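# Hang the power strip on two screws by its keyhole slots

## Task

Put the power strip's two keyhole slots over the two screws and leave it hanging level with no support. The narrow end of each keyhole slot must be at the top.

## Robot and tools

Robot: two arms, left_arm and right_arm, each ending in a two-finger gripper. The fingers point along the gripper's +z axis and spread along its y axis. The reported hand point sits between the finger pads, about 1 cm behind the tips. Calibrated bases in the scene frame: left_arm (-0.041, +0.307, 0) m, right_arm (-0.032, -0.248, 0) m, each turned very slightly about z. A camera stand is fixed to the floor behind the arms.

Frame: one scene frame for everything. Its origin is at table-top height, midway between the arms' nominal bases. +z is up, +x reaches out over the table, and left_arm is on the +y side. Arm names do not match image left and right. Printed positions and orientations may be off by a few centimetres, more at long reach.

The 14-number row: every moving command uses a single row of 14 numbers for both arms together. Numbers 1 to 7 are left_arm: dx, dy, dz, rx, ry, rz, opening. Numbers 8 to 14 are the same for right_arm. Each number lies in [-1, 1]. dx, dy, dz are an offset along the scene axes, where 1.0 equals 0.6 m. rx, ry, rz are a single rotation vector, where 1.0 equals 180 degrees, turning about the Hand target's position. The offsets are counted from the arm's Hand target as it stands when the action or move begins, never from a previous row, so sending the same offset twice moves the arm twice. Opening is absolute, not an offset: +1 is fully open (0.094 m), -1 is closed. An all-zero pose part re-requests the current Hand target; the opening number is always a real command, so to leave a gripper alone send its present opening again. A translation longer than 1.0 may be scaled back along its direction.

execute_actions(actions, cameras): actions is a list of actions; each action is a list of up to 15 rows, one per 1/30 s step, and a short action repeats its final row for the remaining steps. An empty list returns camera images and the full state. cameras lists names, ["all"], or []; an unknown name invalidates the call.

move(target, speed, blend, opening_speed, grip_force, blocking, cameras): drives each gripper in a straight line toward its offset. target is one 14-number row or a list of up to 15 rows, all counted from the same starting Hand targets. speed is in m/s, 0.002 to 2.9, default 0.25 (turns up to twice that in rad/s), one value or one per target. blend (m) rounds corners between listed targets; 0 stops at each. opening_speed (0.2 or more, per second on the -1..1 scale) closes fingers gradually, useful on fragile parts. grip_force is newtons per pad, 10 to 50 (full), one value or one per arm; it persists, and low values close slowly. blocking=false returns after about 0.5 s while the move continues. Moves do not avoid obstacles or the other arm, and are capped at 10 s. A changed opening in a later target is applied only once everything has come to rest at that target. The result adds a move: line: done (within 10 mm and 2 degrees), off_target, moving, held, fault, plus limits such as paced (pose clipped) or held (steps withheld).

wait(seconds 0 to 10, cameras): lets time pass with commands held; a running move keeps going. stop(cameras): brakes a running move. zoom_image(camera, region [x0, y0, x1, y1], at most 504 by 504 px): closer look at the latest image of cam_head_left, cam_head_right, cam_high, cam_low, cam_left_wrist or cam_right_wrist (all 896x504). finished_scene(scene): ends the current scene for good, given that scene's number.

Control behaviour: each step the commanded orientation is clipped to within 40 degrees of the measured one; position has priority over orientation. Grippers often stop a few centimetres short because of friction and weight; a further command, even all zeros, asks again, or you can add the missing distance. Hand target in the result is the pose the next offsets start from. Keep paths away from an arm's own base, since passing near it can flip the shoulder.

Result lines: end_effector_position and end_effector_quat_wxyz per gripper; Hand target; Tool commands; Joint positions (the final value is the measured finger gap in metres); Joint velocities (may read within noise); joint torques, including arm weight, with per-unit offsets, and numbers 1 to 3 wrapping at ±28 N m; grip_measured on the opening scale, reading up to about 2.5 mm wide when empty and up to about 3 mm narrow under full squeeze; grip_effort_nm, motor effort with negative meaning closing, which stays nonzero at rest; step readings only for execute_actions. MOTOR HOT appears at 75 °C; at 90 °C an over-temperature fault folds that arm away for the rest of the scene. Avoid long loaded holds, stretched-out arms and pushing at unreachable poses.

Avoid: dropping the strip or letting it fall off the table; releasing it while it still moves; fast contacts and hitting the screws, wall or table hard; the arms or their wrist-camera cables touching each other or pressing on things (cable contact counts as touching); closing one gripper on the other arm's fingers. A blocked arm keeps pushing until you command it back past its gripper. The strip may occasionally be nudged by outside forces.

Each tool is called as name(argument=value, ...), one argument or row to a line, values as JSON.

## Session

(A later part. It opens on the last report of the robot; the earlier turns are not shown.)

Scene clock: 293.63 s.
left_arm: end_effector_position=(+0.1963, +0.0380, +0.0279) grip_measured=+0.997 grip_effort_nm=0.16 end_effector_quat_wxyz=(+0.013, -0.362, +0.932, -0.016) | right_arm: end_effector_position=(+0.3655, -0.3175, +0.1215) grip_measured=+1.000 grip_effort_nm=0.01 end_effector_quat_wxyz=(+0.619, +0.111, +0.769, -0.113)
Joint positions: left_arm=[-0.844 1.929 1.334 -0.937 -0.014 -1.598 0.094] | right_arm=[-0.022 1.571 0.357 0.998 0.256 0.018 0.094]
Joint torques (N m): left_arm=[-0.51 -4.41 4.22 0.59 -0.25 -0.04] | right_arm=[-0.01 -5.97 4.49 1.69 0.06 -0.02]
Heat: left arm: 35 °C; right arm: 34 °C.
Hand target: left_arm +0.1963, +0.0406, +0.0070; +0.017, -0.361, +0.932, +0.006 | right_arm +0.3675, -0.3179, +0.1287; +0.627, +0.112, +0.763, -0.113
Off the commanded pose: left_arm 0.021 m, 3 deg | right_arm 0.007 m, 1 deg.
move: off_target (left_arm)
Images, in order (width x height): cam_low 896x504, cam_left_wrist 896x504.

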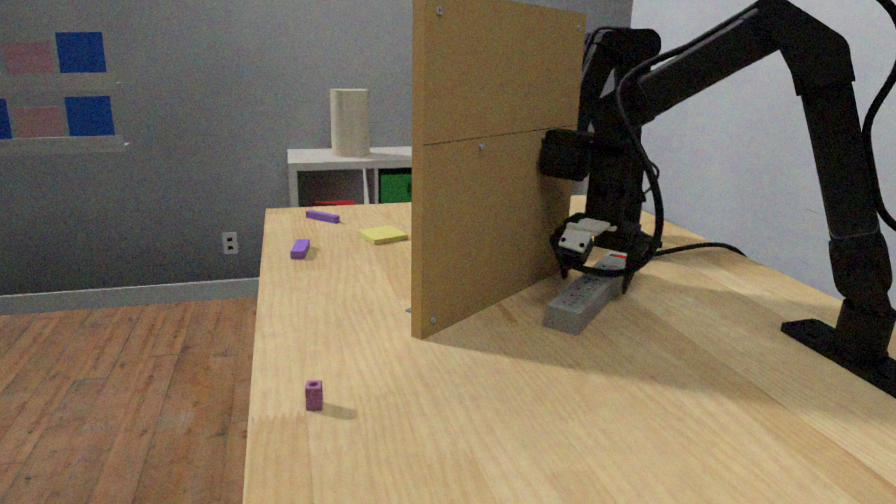

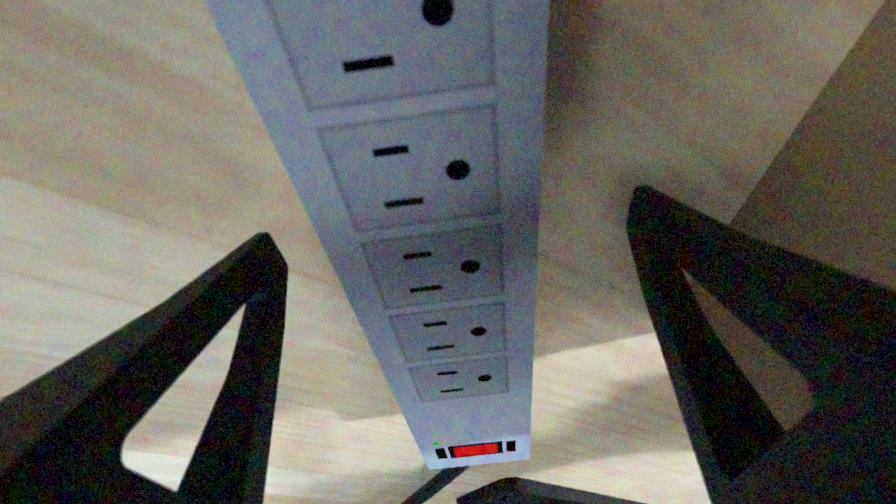

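move(
  target=[0, 0.002, -0.0183, 0, 0, 0, 1, 0, 0, 0, 0, 0, 0, 1],
  speed=0.05,
  cameras=["cam_left_wrist", "cam_low"],
)

zoom_image(
  camera="cam_low",
  region=[520, 190, 700, 340],
)

Scene clock: 296.77 s.
left_arm: end_effector_position=(+0.1941, +0.0406, +0.0125) grip_measured=+0.997 grip_effort_nm=0.16 end_effector_quat_wxyz=(+0.010, -0.362, +0.932, -0.006) | right_arm: end_effector_position=(+0.3655, -0.3175, +0.1215) grip_measured=+1.000 grip_effort_nm=0.00 end_effector_quat_wxyz=(+0.619, +0.111, +0.769, -0.113)
Joint positions: left_arm=[-0.844 1.956 1.307 -0.903 -0.014 -1.598 0.094] | right_arm=[-0.022 1.571 0.357 0.998 0.256 0.018 0.094]
Joint torques (N m): left_arm=[-0.35 -5.31 4.18 0.63 -0.25 -0.02] | right_arm=[0.02 -5.89 4.51 1.7 0.05 0.03]
Heat: left arm: 34 °C; right arm: 34 °C.
Hand target: left_arm +0.1963, +0.0418, -0.0041; +0.017, -0.361, +0.932, +0.006 | right_arm +0.3675, -0.3179, +0.1287; +0.627, +0.112, +0.763, -0.113
Off the commanded pose: left_arm 0.017 m, 2 deg | right_arm 0.007 m, 1 deg.
move: off_target (left_arm)
Images, in order (width x height): cam_low 896x504, cam_left_wrist 896x504.

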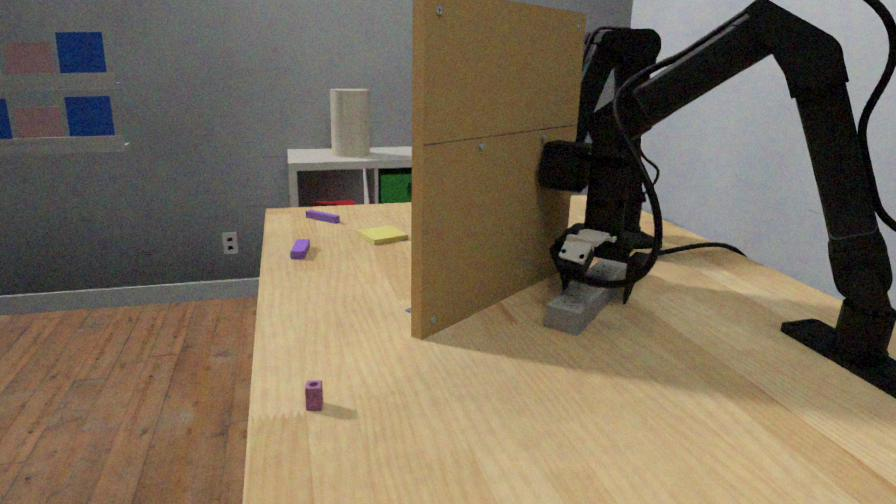

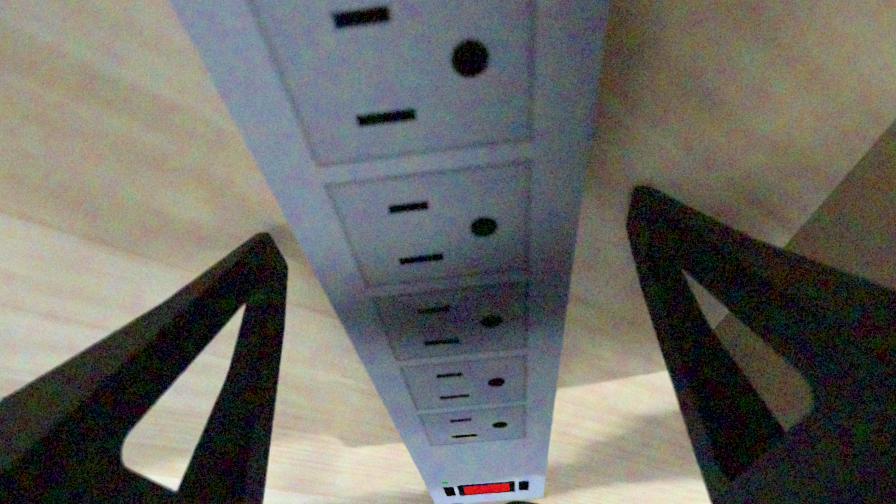

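Scaled by 2.800 from the camera's 896x504 image, which has a finer 1280x720 frame.

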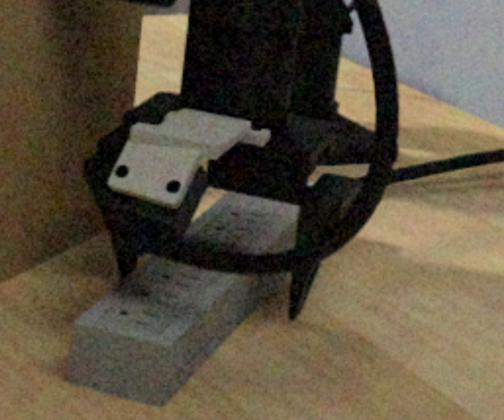

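move(
  target=[0, 0, 0.0467, 0, 0, 0, 1, 0, 0, 0, 0, 0, 0, 1],
  speed=0.05,
  cameras=["cam_left_wrist"],
)

Scene clock: 300.07 s.
left_arm: end_effector_position=(+0.1904, +0.0449, +0.0174) grip_measured=+0.997 grip_effort_nm=0.16 end_effector_quat_wxyz=(+0.005, -0.362, +0.932, +0.008) | right_arm: end_effector_position=(+0.3655, -0.3175, +0.1215) grip_measured=+1.000 grip_effort_nm=0.00 end_effector_quat_wxyz=(+0.619, +0.111, +0.769, -0.113)
Joint positions: left_arm=[-0.844 1.956 1.328 -0.955 -0.014 -1.598 0.094] | right_arm=[-0.022 1.571 0.357 0.998 0.256 0.018 0.094]
Joint torques (N m): left_arm=[-0.34 -8.21 7.09 0.08 -0.26 -0.03] | right_arm=[-0.06 -5.93 4.51 1.7 0.06 -0.03]
Heat: left arm: 34 °C; right arm: 34 °C.
Hand target: left_arm +0.1963, +0.0418, +0.0239; +0.017, -0.361, +0.932, +0.006 | right_arm +0.3675, -0.3179, +0.1287; +0.627, +0.112, +0.763, -0.113
Off the commanded pose: left_arm 0.009 m, 1 deg | right_arm 0.007 m, 1 deg.
move: done
Images, in order (width x height): cam_left_wrist 896x504.

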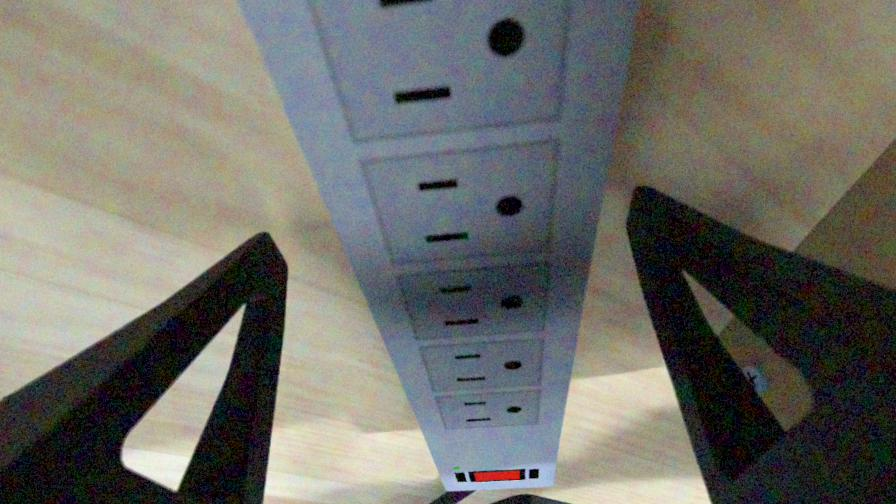

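move(
  target=[0.01, -0.012, 0.001, 0, 0, 0, 1, 0, 0, 0, 0, 0, 0, 1],
  speed=0.04,
  cameras=["cam_left_wrist"],
)

Scene clock: 302.07 s.
left_arm: end_effector_position=(+0.1868, +0.0490, +0.0238) grip_measured=+0.997 grip_effort_nm=0.16 end_effector_quat_wxyz=(+0.000, -0.362, +0.932, +0.023) | right_arm: end_effector_position=(+0.3655, -0.3175, +0.1215) grip_measured=+1.000 grip_effort_nm=0.00 end_effector_quat_wxyz=(+0.619, +0.111, +0.769, -0.113)
Joint positions: left_arm=[-0.844 1.956 1.354 -1.013 -0.014 -1.598 0.094] | right_arm=[-0.022 1.571 0.357 0.998 0.256 0.018 0.094]
Joint torques (N m): left_arm=[-0.38 -6.06 8.61 0.43 -0.26 -0.04] | right_arm=[0.02 -5.94 4.56 1.67 0.06 -0.01]
Heat: left arm: 34 °C; right arm: 34 °C.
Hand target: left_arm +0.2023, +0.0346, +0.0245; +0.017, -0.361, +0.932, +0.006 | right_arm +0.3675, -0.3179, +0.1287; +0.627, +0.112, +0.763, -0.113
Off the commanded pose: left_arm 0.021 m, 3 deg | right_arm 0.007 m, 1 deg.
move: off_target (left_arm)
Images, in order (width x height): cam_left_wrist 896x504.

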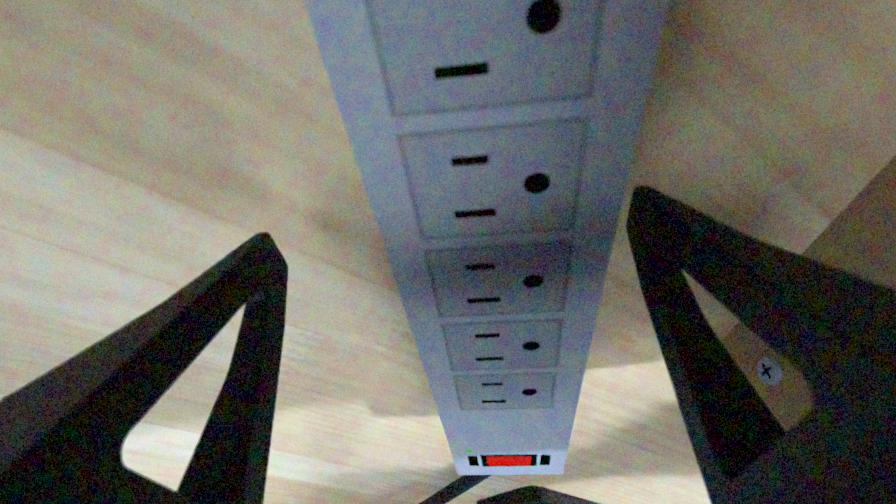

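move(
  target=[-0.01, 0.012, -0.043, 0, 0, 0, 1, 0, 0, 0, 0, 0, 0, 1],
  speed=0.05,
  cameras=["cam_left_wrist"],
)

Scene clock: 305.83 s.
left_arm: end_effector_position=(+0.1931, +0.0417, +0.0139) grip_measured=+0.997 grip_effort_nm=0.16 end_effector_quat_wxyz=(+0.009, -0.362, +0.932, -0.002) | right_arm: end_effector_position=(+0.3655, -0.3175, +0.1215) grip_measured=+1.000 grip_effort_nm=0.00 end_effector_quat_wxyz=(+0.619, +0.111, +0.769, -0.113)
Joint positions: left_arm=[-0.844 1.956 1.313 -0.918 -0.014 -1.598 0.094] | right_arm=[-0.022 1.571 0.357 0.998 0.256 0.018 0.094]
Joint torques (N m): left_arm=[-0.32 -5.59 4.12 0.67 -0.25 -0.03] | right_arm=[0.02 -5.91 4.48 1.68 0.06 0]
Heat: left arm: 35 °C; right arm: 34 °C.
Hand target: left_arm +0.1962, +0.0419, -0.0013; +0.017, -0.361, +0.932, +0.006 | right_arm +0.3675, -0.3179, +0.1287; +0.627, +0.112, +0.763, -0.113
Off the commanded pose: left_arm 0.015 m, 1 deg | right_arm 0.007 m, 1 deg.
move: off_target (left_arm)
Images, in order (width x height): cam_left_wrist 896x504.

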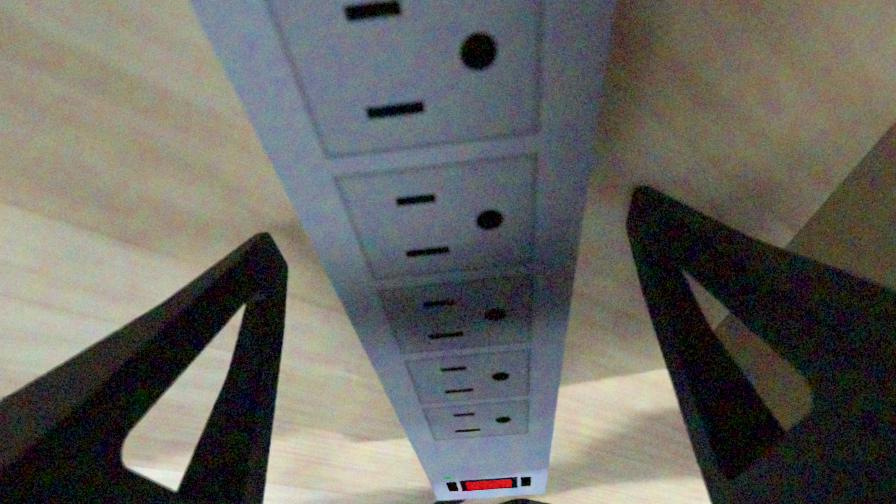

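move(
  target=[
    [0, 0, 0.075, 0, 0, 0, 1, 0, 0, 0, 0, 0, 0, 1],
    [0, 0, 0.006, 0, 0, 0, 1, 0, 0, 0, 0, 0, 0, 1],
  ],
  speed=0.06,
  blend=[0.004, 0],
  cameras=["cam_left_wrist"],
)

Scene clock: 310.73 s.
left_arm: end_effector_position=(+0.1922, +0.0428, +0.0156) grip_measured=+0.997 grip_effort_nm=0.16 end_effector_quat_wxyz=(+0.007, -0.362, +0.932, +0.002) | right_arm: end_effector_position=(+0.3655, -0.3175, +0.1215) grip_measured=+1.000 grip_effort_nm=0.00 end_effector_quat_wxyz=(+0.619, +0.111, +0.769, -0.113)
Joint positions: left_arm=[-0.844 1.956 1.321 -0.934 -0.014 -1.598 0.094] | right_arm=[-0.022 1.571 0.357 0.998 0.256 0.018 0.094]
Joint torques (N m): left_arm=[-0.34 -5.96 4.16 0.68 -0.25 -0.03] | right_arm=[0.08 -5.94 4.52 1.67 0.06 -0.02]
Heat: left arm: 35 °C; right arm: 34 °C.
Hand target: left_arm +0.1963, +0.0417, +0.0024; +0.017, -0.361, +0.932, +0.006 | right_arm +0.3675, -0.3179, +0.1287; +0.627, +0.112, +0.763, -0.113
Off the commanded pose: left_arm 0.014 m, 1 deg | right_arm 0.007 m, 1 deg.
move: off_target (left_arm)
Images, in order (width x height): cam_left_wrist 896x504.

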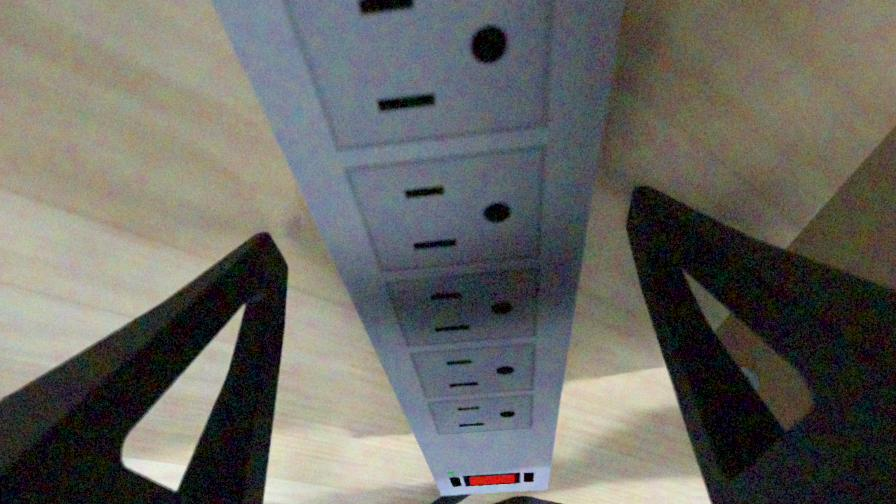

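move(
  target=[0, 0, 0, 0, 0, 0, -0.25, 0, 0, 0, 0, 0, 0, 1],
  opening_speed=0.6,
  cameras=["all"],
)

Scene clock: 314.90 s.
left_arm: end_effector_position=(+0.1923, +0.0428, +0.0157) grip_measured=+0.042 grip_effort_nm=-1.03 end_effector_quat_wxyz=(+0.007, -0.362, +0.932, +0.002) | right_arm: end_effector_position=(+0.3655, -0.3175, +0.1215) grip_measured=+1.000 grip_effort_nm=0.01 end_effector_quat_wxyz=(+0.619, +0.111, +0.769, -0.113)
Joint positions: left_arm=[-0.844 1.956 1.321 -0.934 -0.015 -1.598 0.049] | right_arm=[-0.022 1.571 0.357 0.998 0.256 0.018 0.094]
Joint torques (N m): left_arm=[-0.35 -5.97 4.22 0.68 -0.24 -0.04] | right_arm=[-0.01 -5.91 4.53 1.67 0.08 -0.01]
Heat: left arm: 34 °C; right arm: 34 °C.
Hand target: left_arm +0.1963, +0.0418, +0.0024; +0.017, -0.361, +0.932, +0.006 | right_arm +0.3675, -0.3179, +0.1287; +0.627, +0.112, +0.763, -0.113
Off the commanded pose: left_arm 0.014 m, 1 deg | right_arm 0.007 m, 1 deg.
move: off_target (left_arm)

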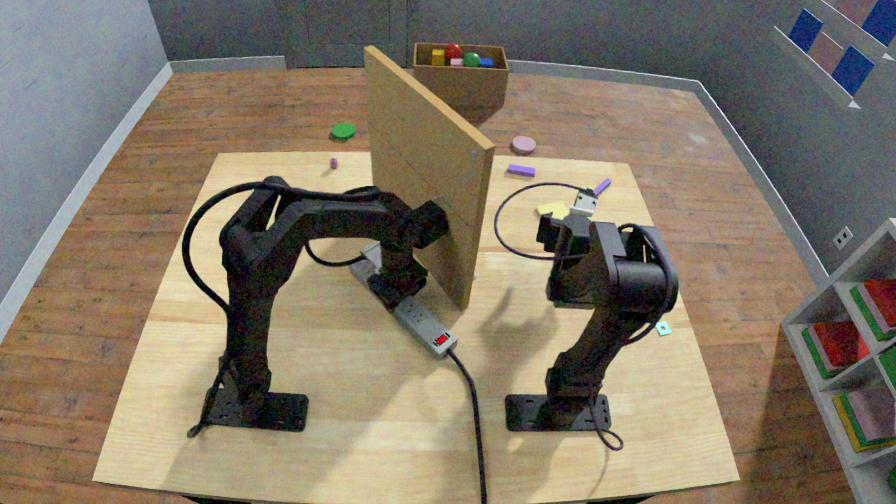

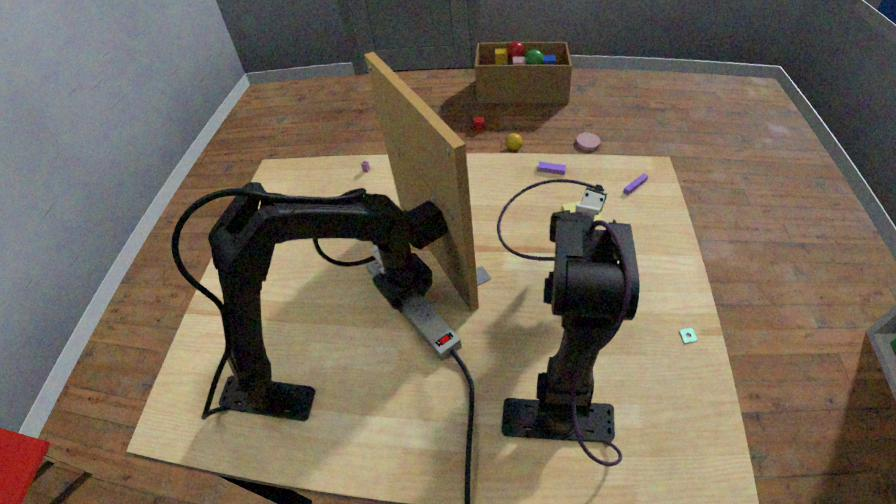

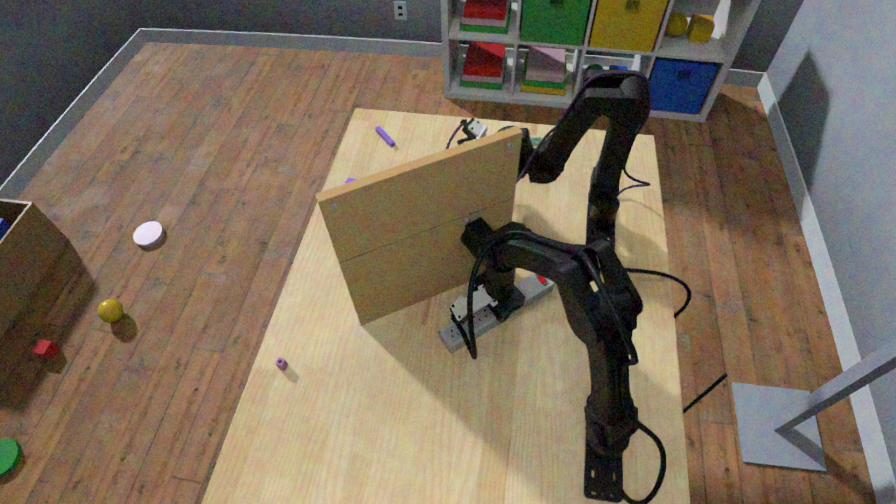

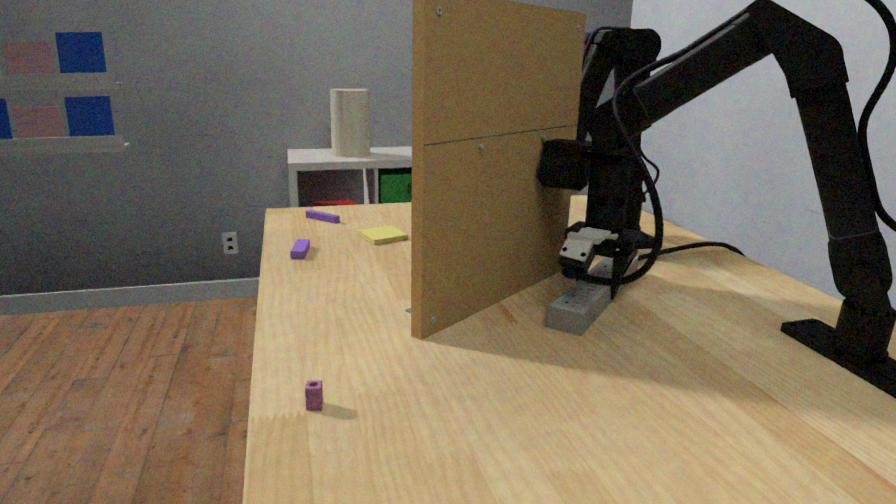

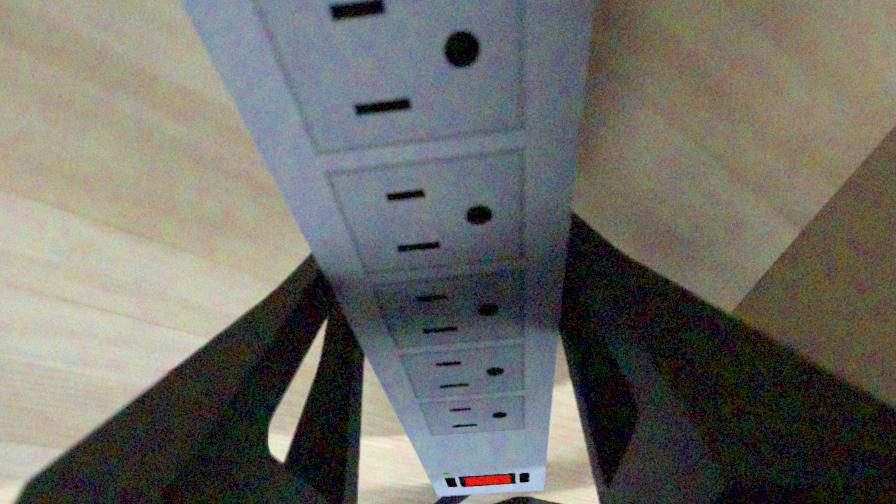

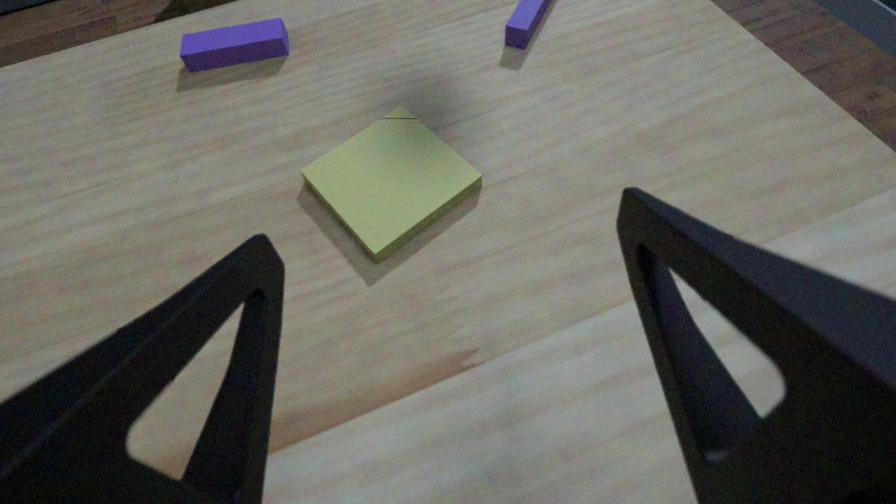

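zoom_image(
  camera="cam_high",
  region=[540, 230, 780, 400],
)

zoom_image(
  camera="cam_head_left",
  region=[380, 320, 560, 504],
)

zoom_image(
  camera="cam_head_right",
  region=[380, 320, 560, 504],
)

Scaled by 2.100 from the camera's 896x504 image, which has a finer 1280x720 frame.

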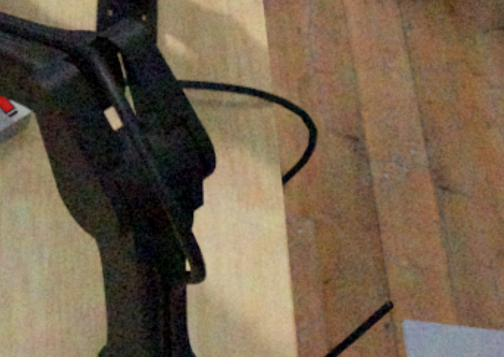

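Scaled by 2.739 from the camera's 896x504 image, which has a finer 1280x720 frame.

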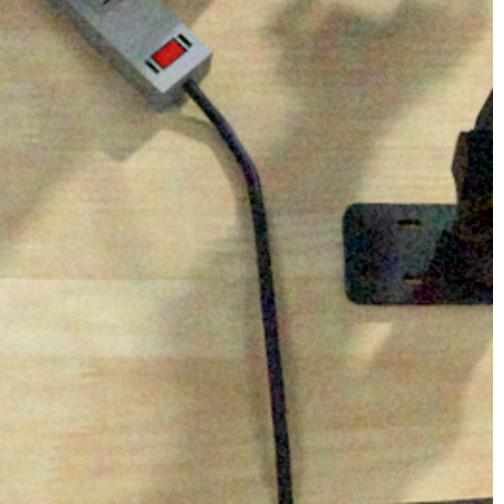

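Scaled by 2.739 from the camera's 896x504 image, which has a finer 1280x720 frame.

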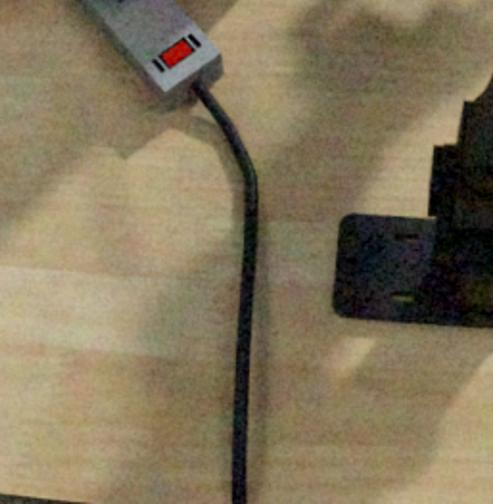

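move(
  target=[0, 0, 0.2833, 0, 0, 0, -0.25, 0, 0, 0, 0, 0, 0, 1],
  speed=0.12,
  cameras=["all"],
)

Scene clock: 359.33 s.
left_arm: end_effector_position=(+0.1891, +0.0486, +0.1664) grip_measured=+0.042 grip_effort_nm=-1.03 end_effector_quat_wxyz=(+0.005, -0.358, +0.933, +0.019) | right_arm: end_effector_position=(+0.3655, -0.3175, +0.1215) grip_measured=+1.000 grip_effort_nm=0.00 end_effector_quat_wxyz=(+0.619, +0.111, +0.769, -0.113)
Joint positions: left_arm=[-0.844 1.906 1.861 -1.559 -0.023 -1.59 0.049] | right_arm=[-0.022 1.571 0.357 0.998 0.256 0.018 0.094]
Joint torques (N m): left_arm=[-0.32 -7.28 7.86 0.25 -0.18 -0.11] | right_arm=[-0.02 -5.89 4.53 1.68 0.05 0]
Heat: left arm: 34 °C; right arm: 34 °C.
Hand target: left_arm +0.1963, +0.0418, +0.1723; +0.017, -0.361, +0.932, +0.006 | right_arm +0.3675, -0.3179, +0.1287; +0.627, +0.112, +0.763, -0.113
Off the commanded pose: left_arm 0.012 m, 2 deg | right_arm 0.007 m, 1 deg.
move: off_target (left_arm)

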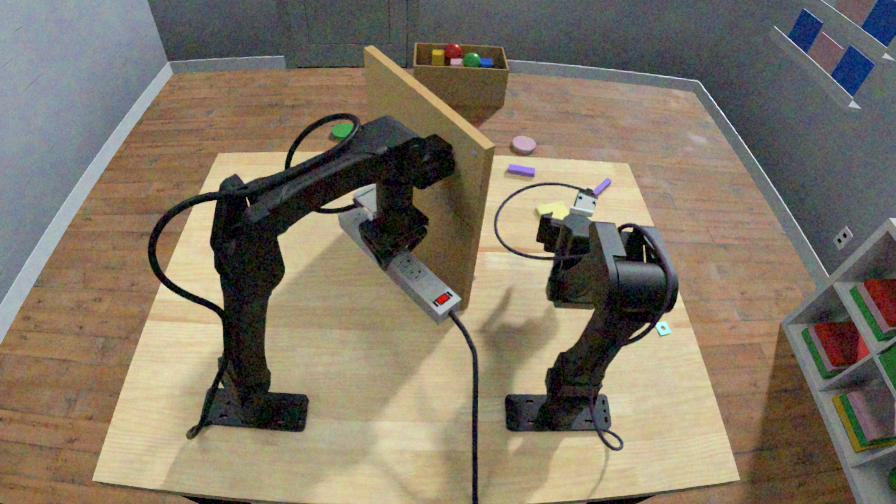

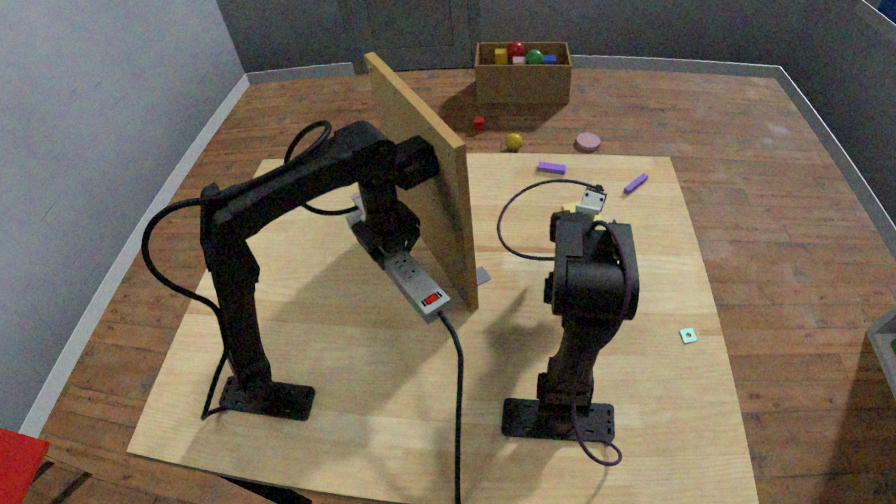

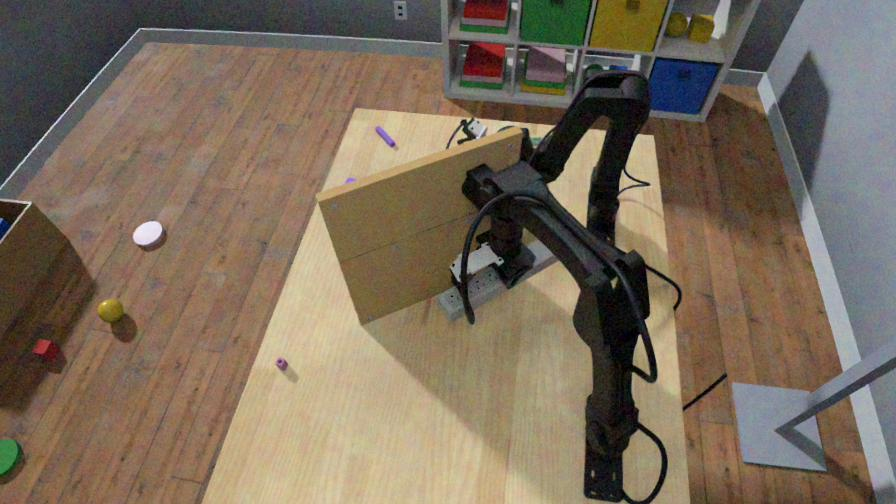

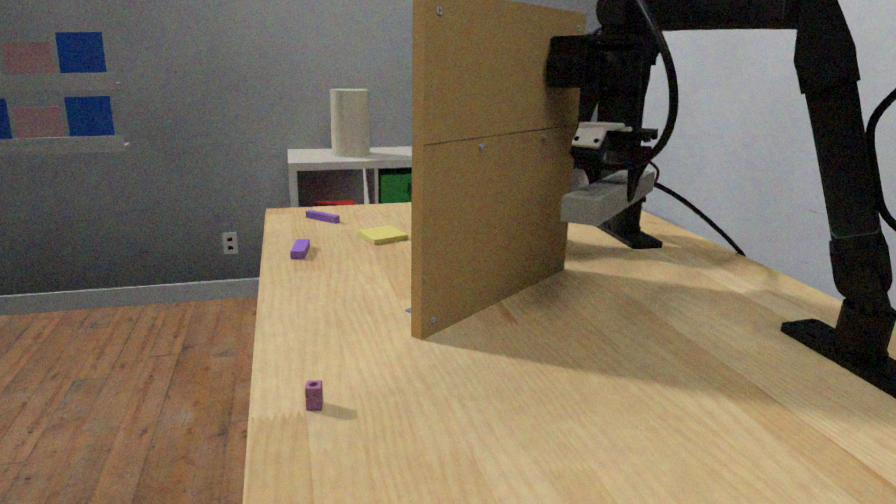

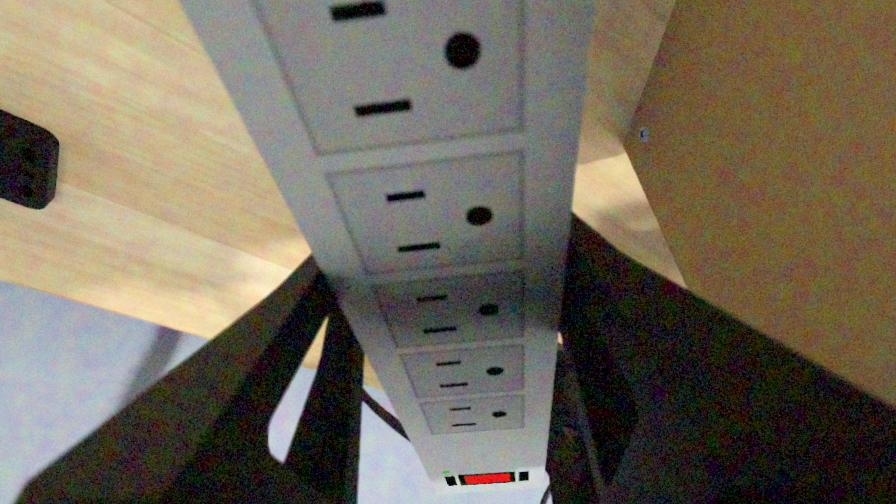

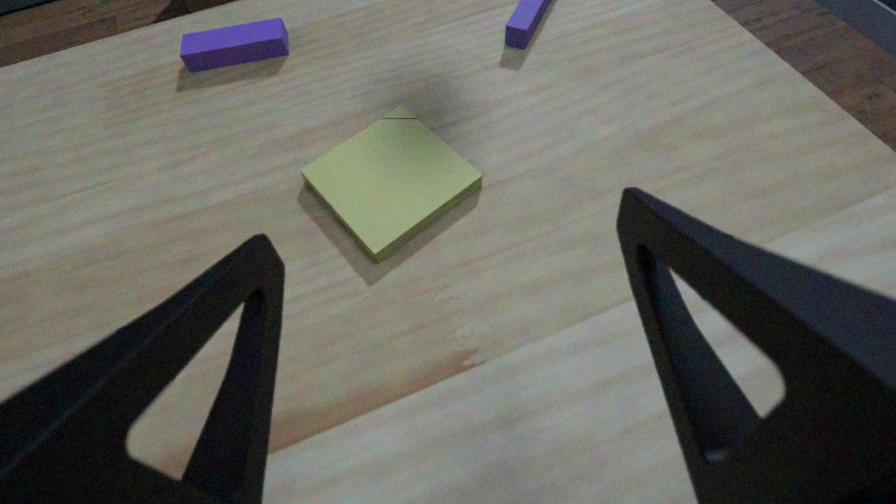

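move(
  target=[-0.1105, -0.0197, 0.346, -0.4041, -0.2951, -0.0543, -0.25, 0, 0, 0, 0, 0, 0, 1],
  speed=0.2,
  cameras=["all"],
)

Scene clock: 365.53 s.
left_arm: end_effector_position=(+0.1293, +0.0289, +0.3509) grip_measured=+0.042 grip_effort_nm=-1.03 end_effector_quat_wxyz=(+0.186, -0.194, +0.721, -0.639) | right_arm: end_effector_position=(+0.3655, -0.3175, +0.1215) grip_measured=+1.000 grip_effort_nm=0.00 end_effector_quat_wxyz=(+0.619, +0.111, +0.769, -0.113)
Joint positions: left_arm=[-1.008 0.796 0.847 -0.166 0.003 -1.549 0.049] | right_arm=[-0.022 1.571 0.357 0.998 0.256 0.018 0.094]
Joint torques (N m): left_arm=[-0.39 -1.65 6.23 2.95 -0.19 -0.23] | right_arm=[0.02 -5.9 4.49 1.68 0.05 -0.01]
Heat: left arm: 34 °C; right arm: 34 °C.
Hand target: left_arm +0.1300, +0.0300, +0.3800; +0.195, -0.195, +0.680, -0.680 | right_arm +0.3675, -0.3179, +0.1287; +0.627, +0.112, +0.763, -0.113
Off the commanded pose: left_arm 0.029 m, 7 deg | right_arm 0.007 m, 1 deg.
move: off_target (left_arm)

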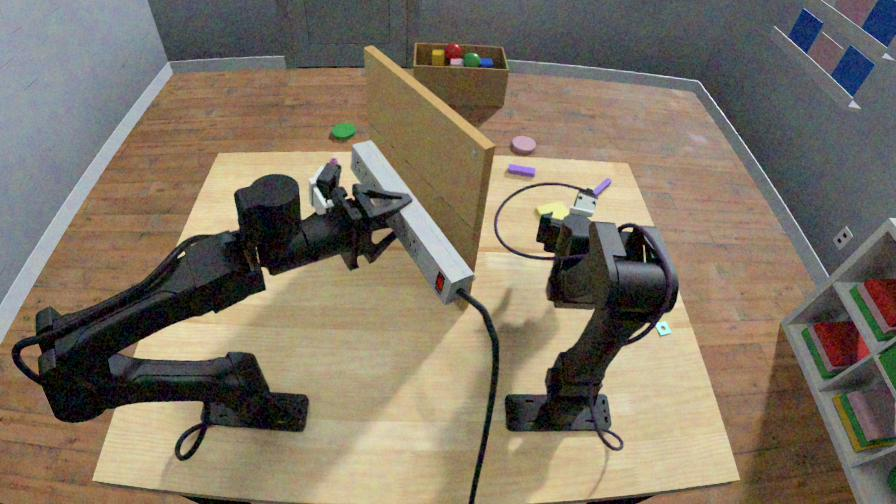

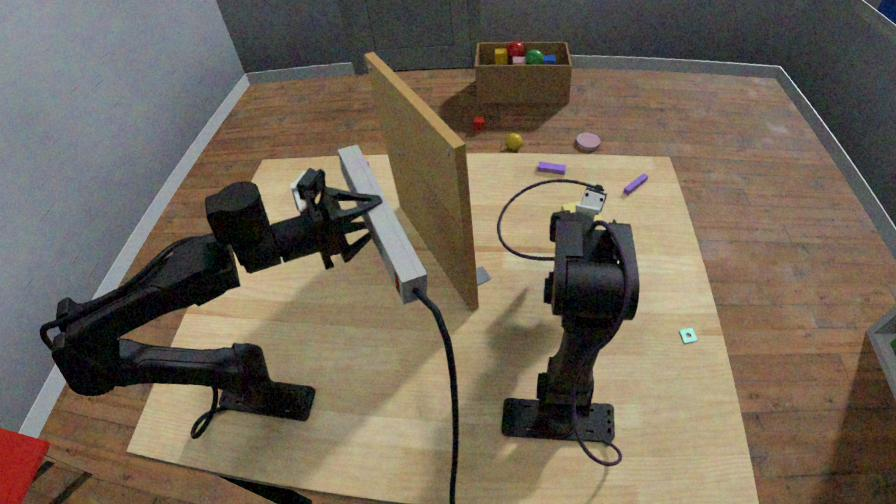

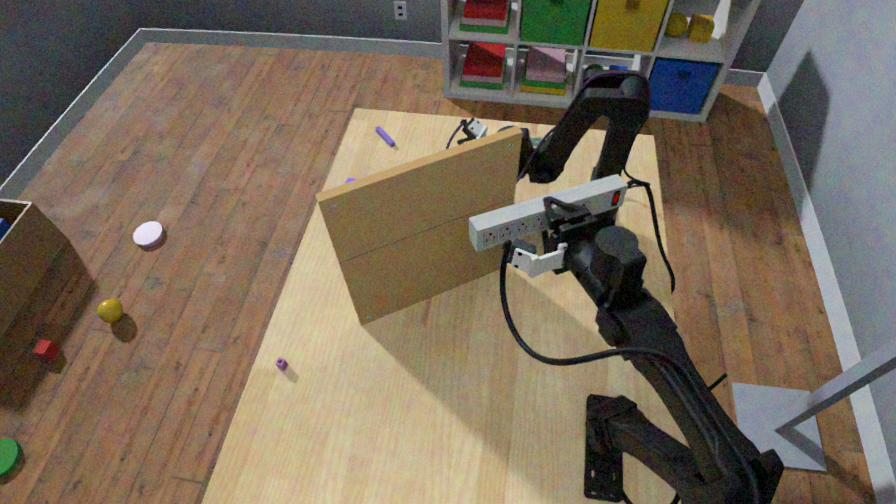

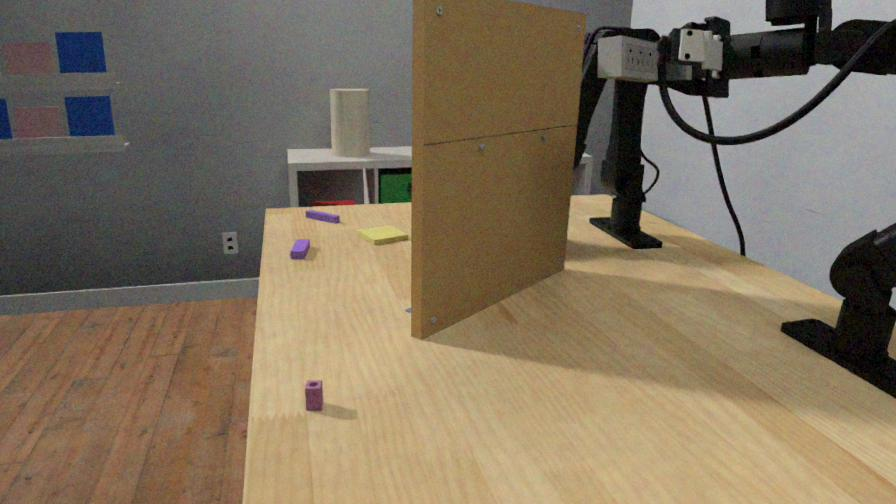

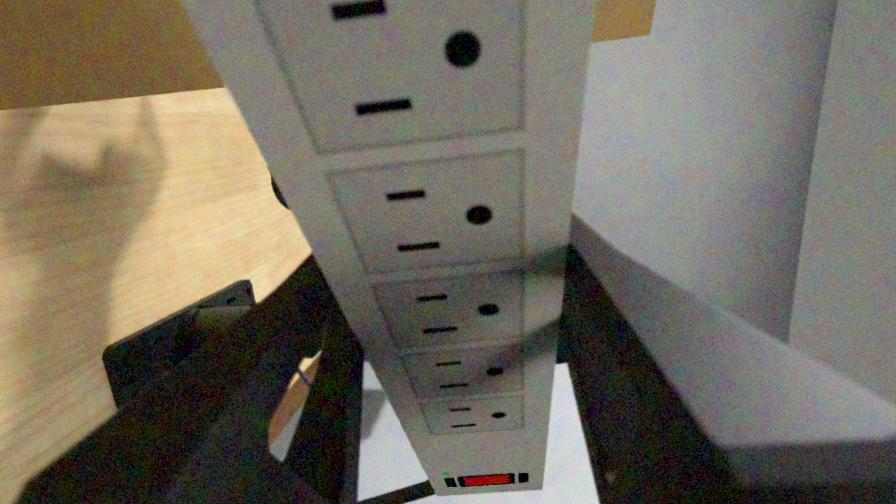

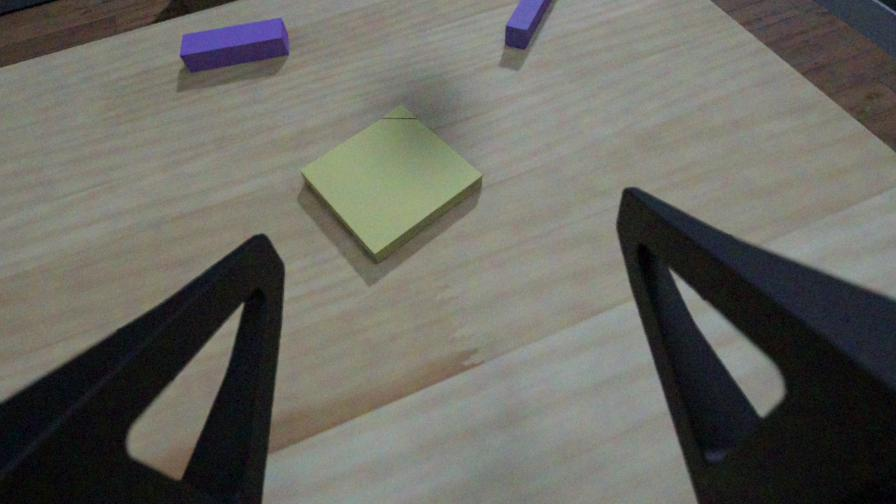

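move(
  target=[0.0667, 0.0333, 0.1333, -0.0283, -0.0177, 0, -0.25, -0.0625, 0.0467, 0.4183, 0, 0, 0, -1],
  speed=0.15,
  cameras=["cam_head_left", "cam_high"],
)

Scene clock: 385.17 s.
left_arm: end_effector_position=(+0.1688, +0.0451, +0.4135) grip_measured=+0.042 grip_effort_nm=-1.03 end_effector_quat_wxyz=(+0.189, -0.189, +0.690, -0.673) | right_arm: end_effector_position=(+0.3310, -0.2891, +0.3701) grip_measured=-0.990 grip_effort_nm=-0.52 end_effector_quat_wxyz=(+0.621, +0.105, +0.768, -0.113)
Joint positions: left_arm=[-0.734 0.894 1.04 -0.171 0.282 -1.558 0.049] | right_arm=[0.105 1.04 1.104 -0.284 0.372 0.036 0]
Joint torques (N m): left_arm=[0.88 -0.88 9.96 2.72 -0.07 -0.38] | right_arm=[0.32 -2.33 7.56 1.54 0.2 0.09]
Heat: left arm: 34 °C; right arm: 34 °C.
Hand target: left_arm +0.1700, +0.0499, +0.4600; +0.205, -0.184, +0.643, -0.714 | right_arm +0.3300, -0.2898, +0.3797; +0.627, +0.112, +0.763, -0.113
Off the commanded pose: left_arm 0.047 m, 7 deg | right_arm 0.010 m, 1 deg.
move: off_target (left_arm)
Images, in order (width x height): cam_head_left 896x504, cam_high 896x504.

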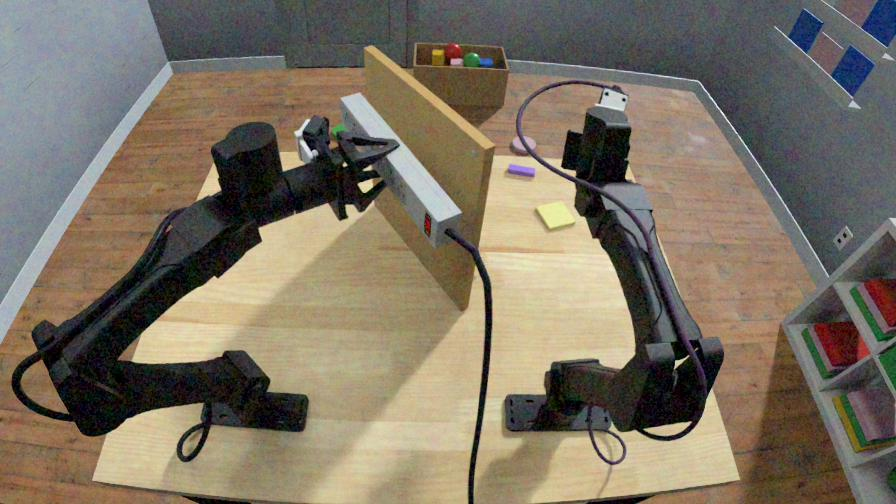

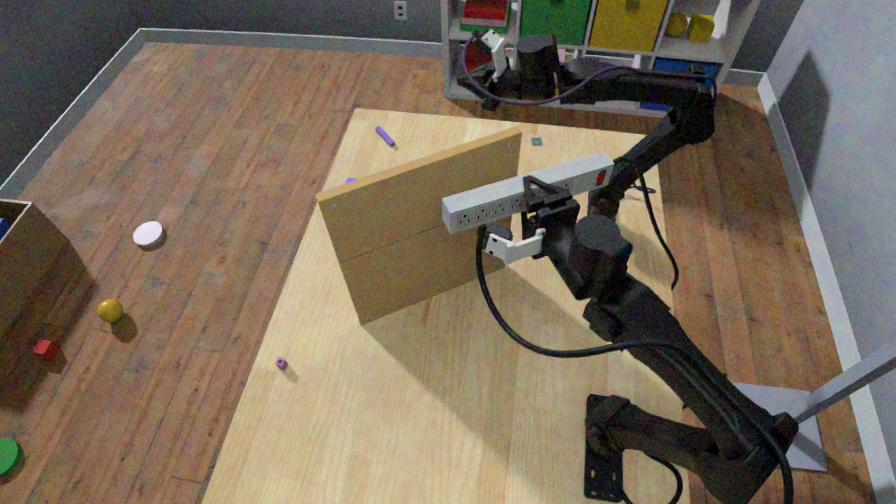

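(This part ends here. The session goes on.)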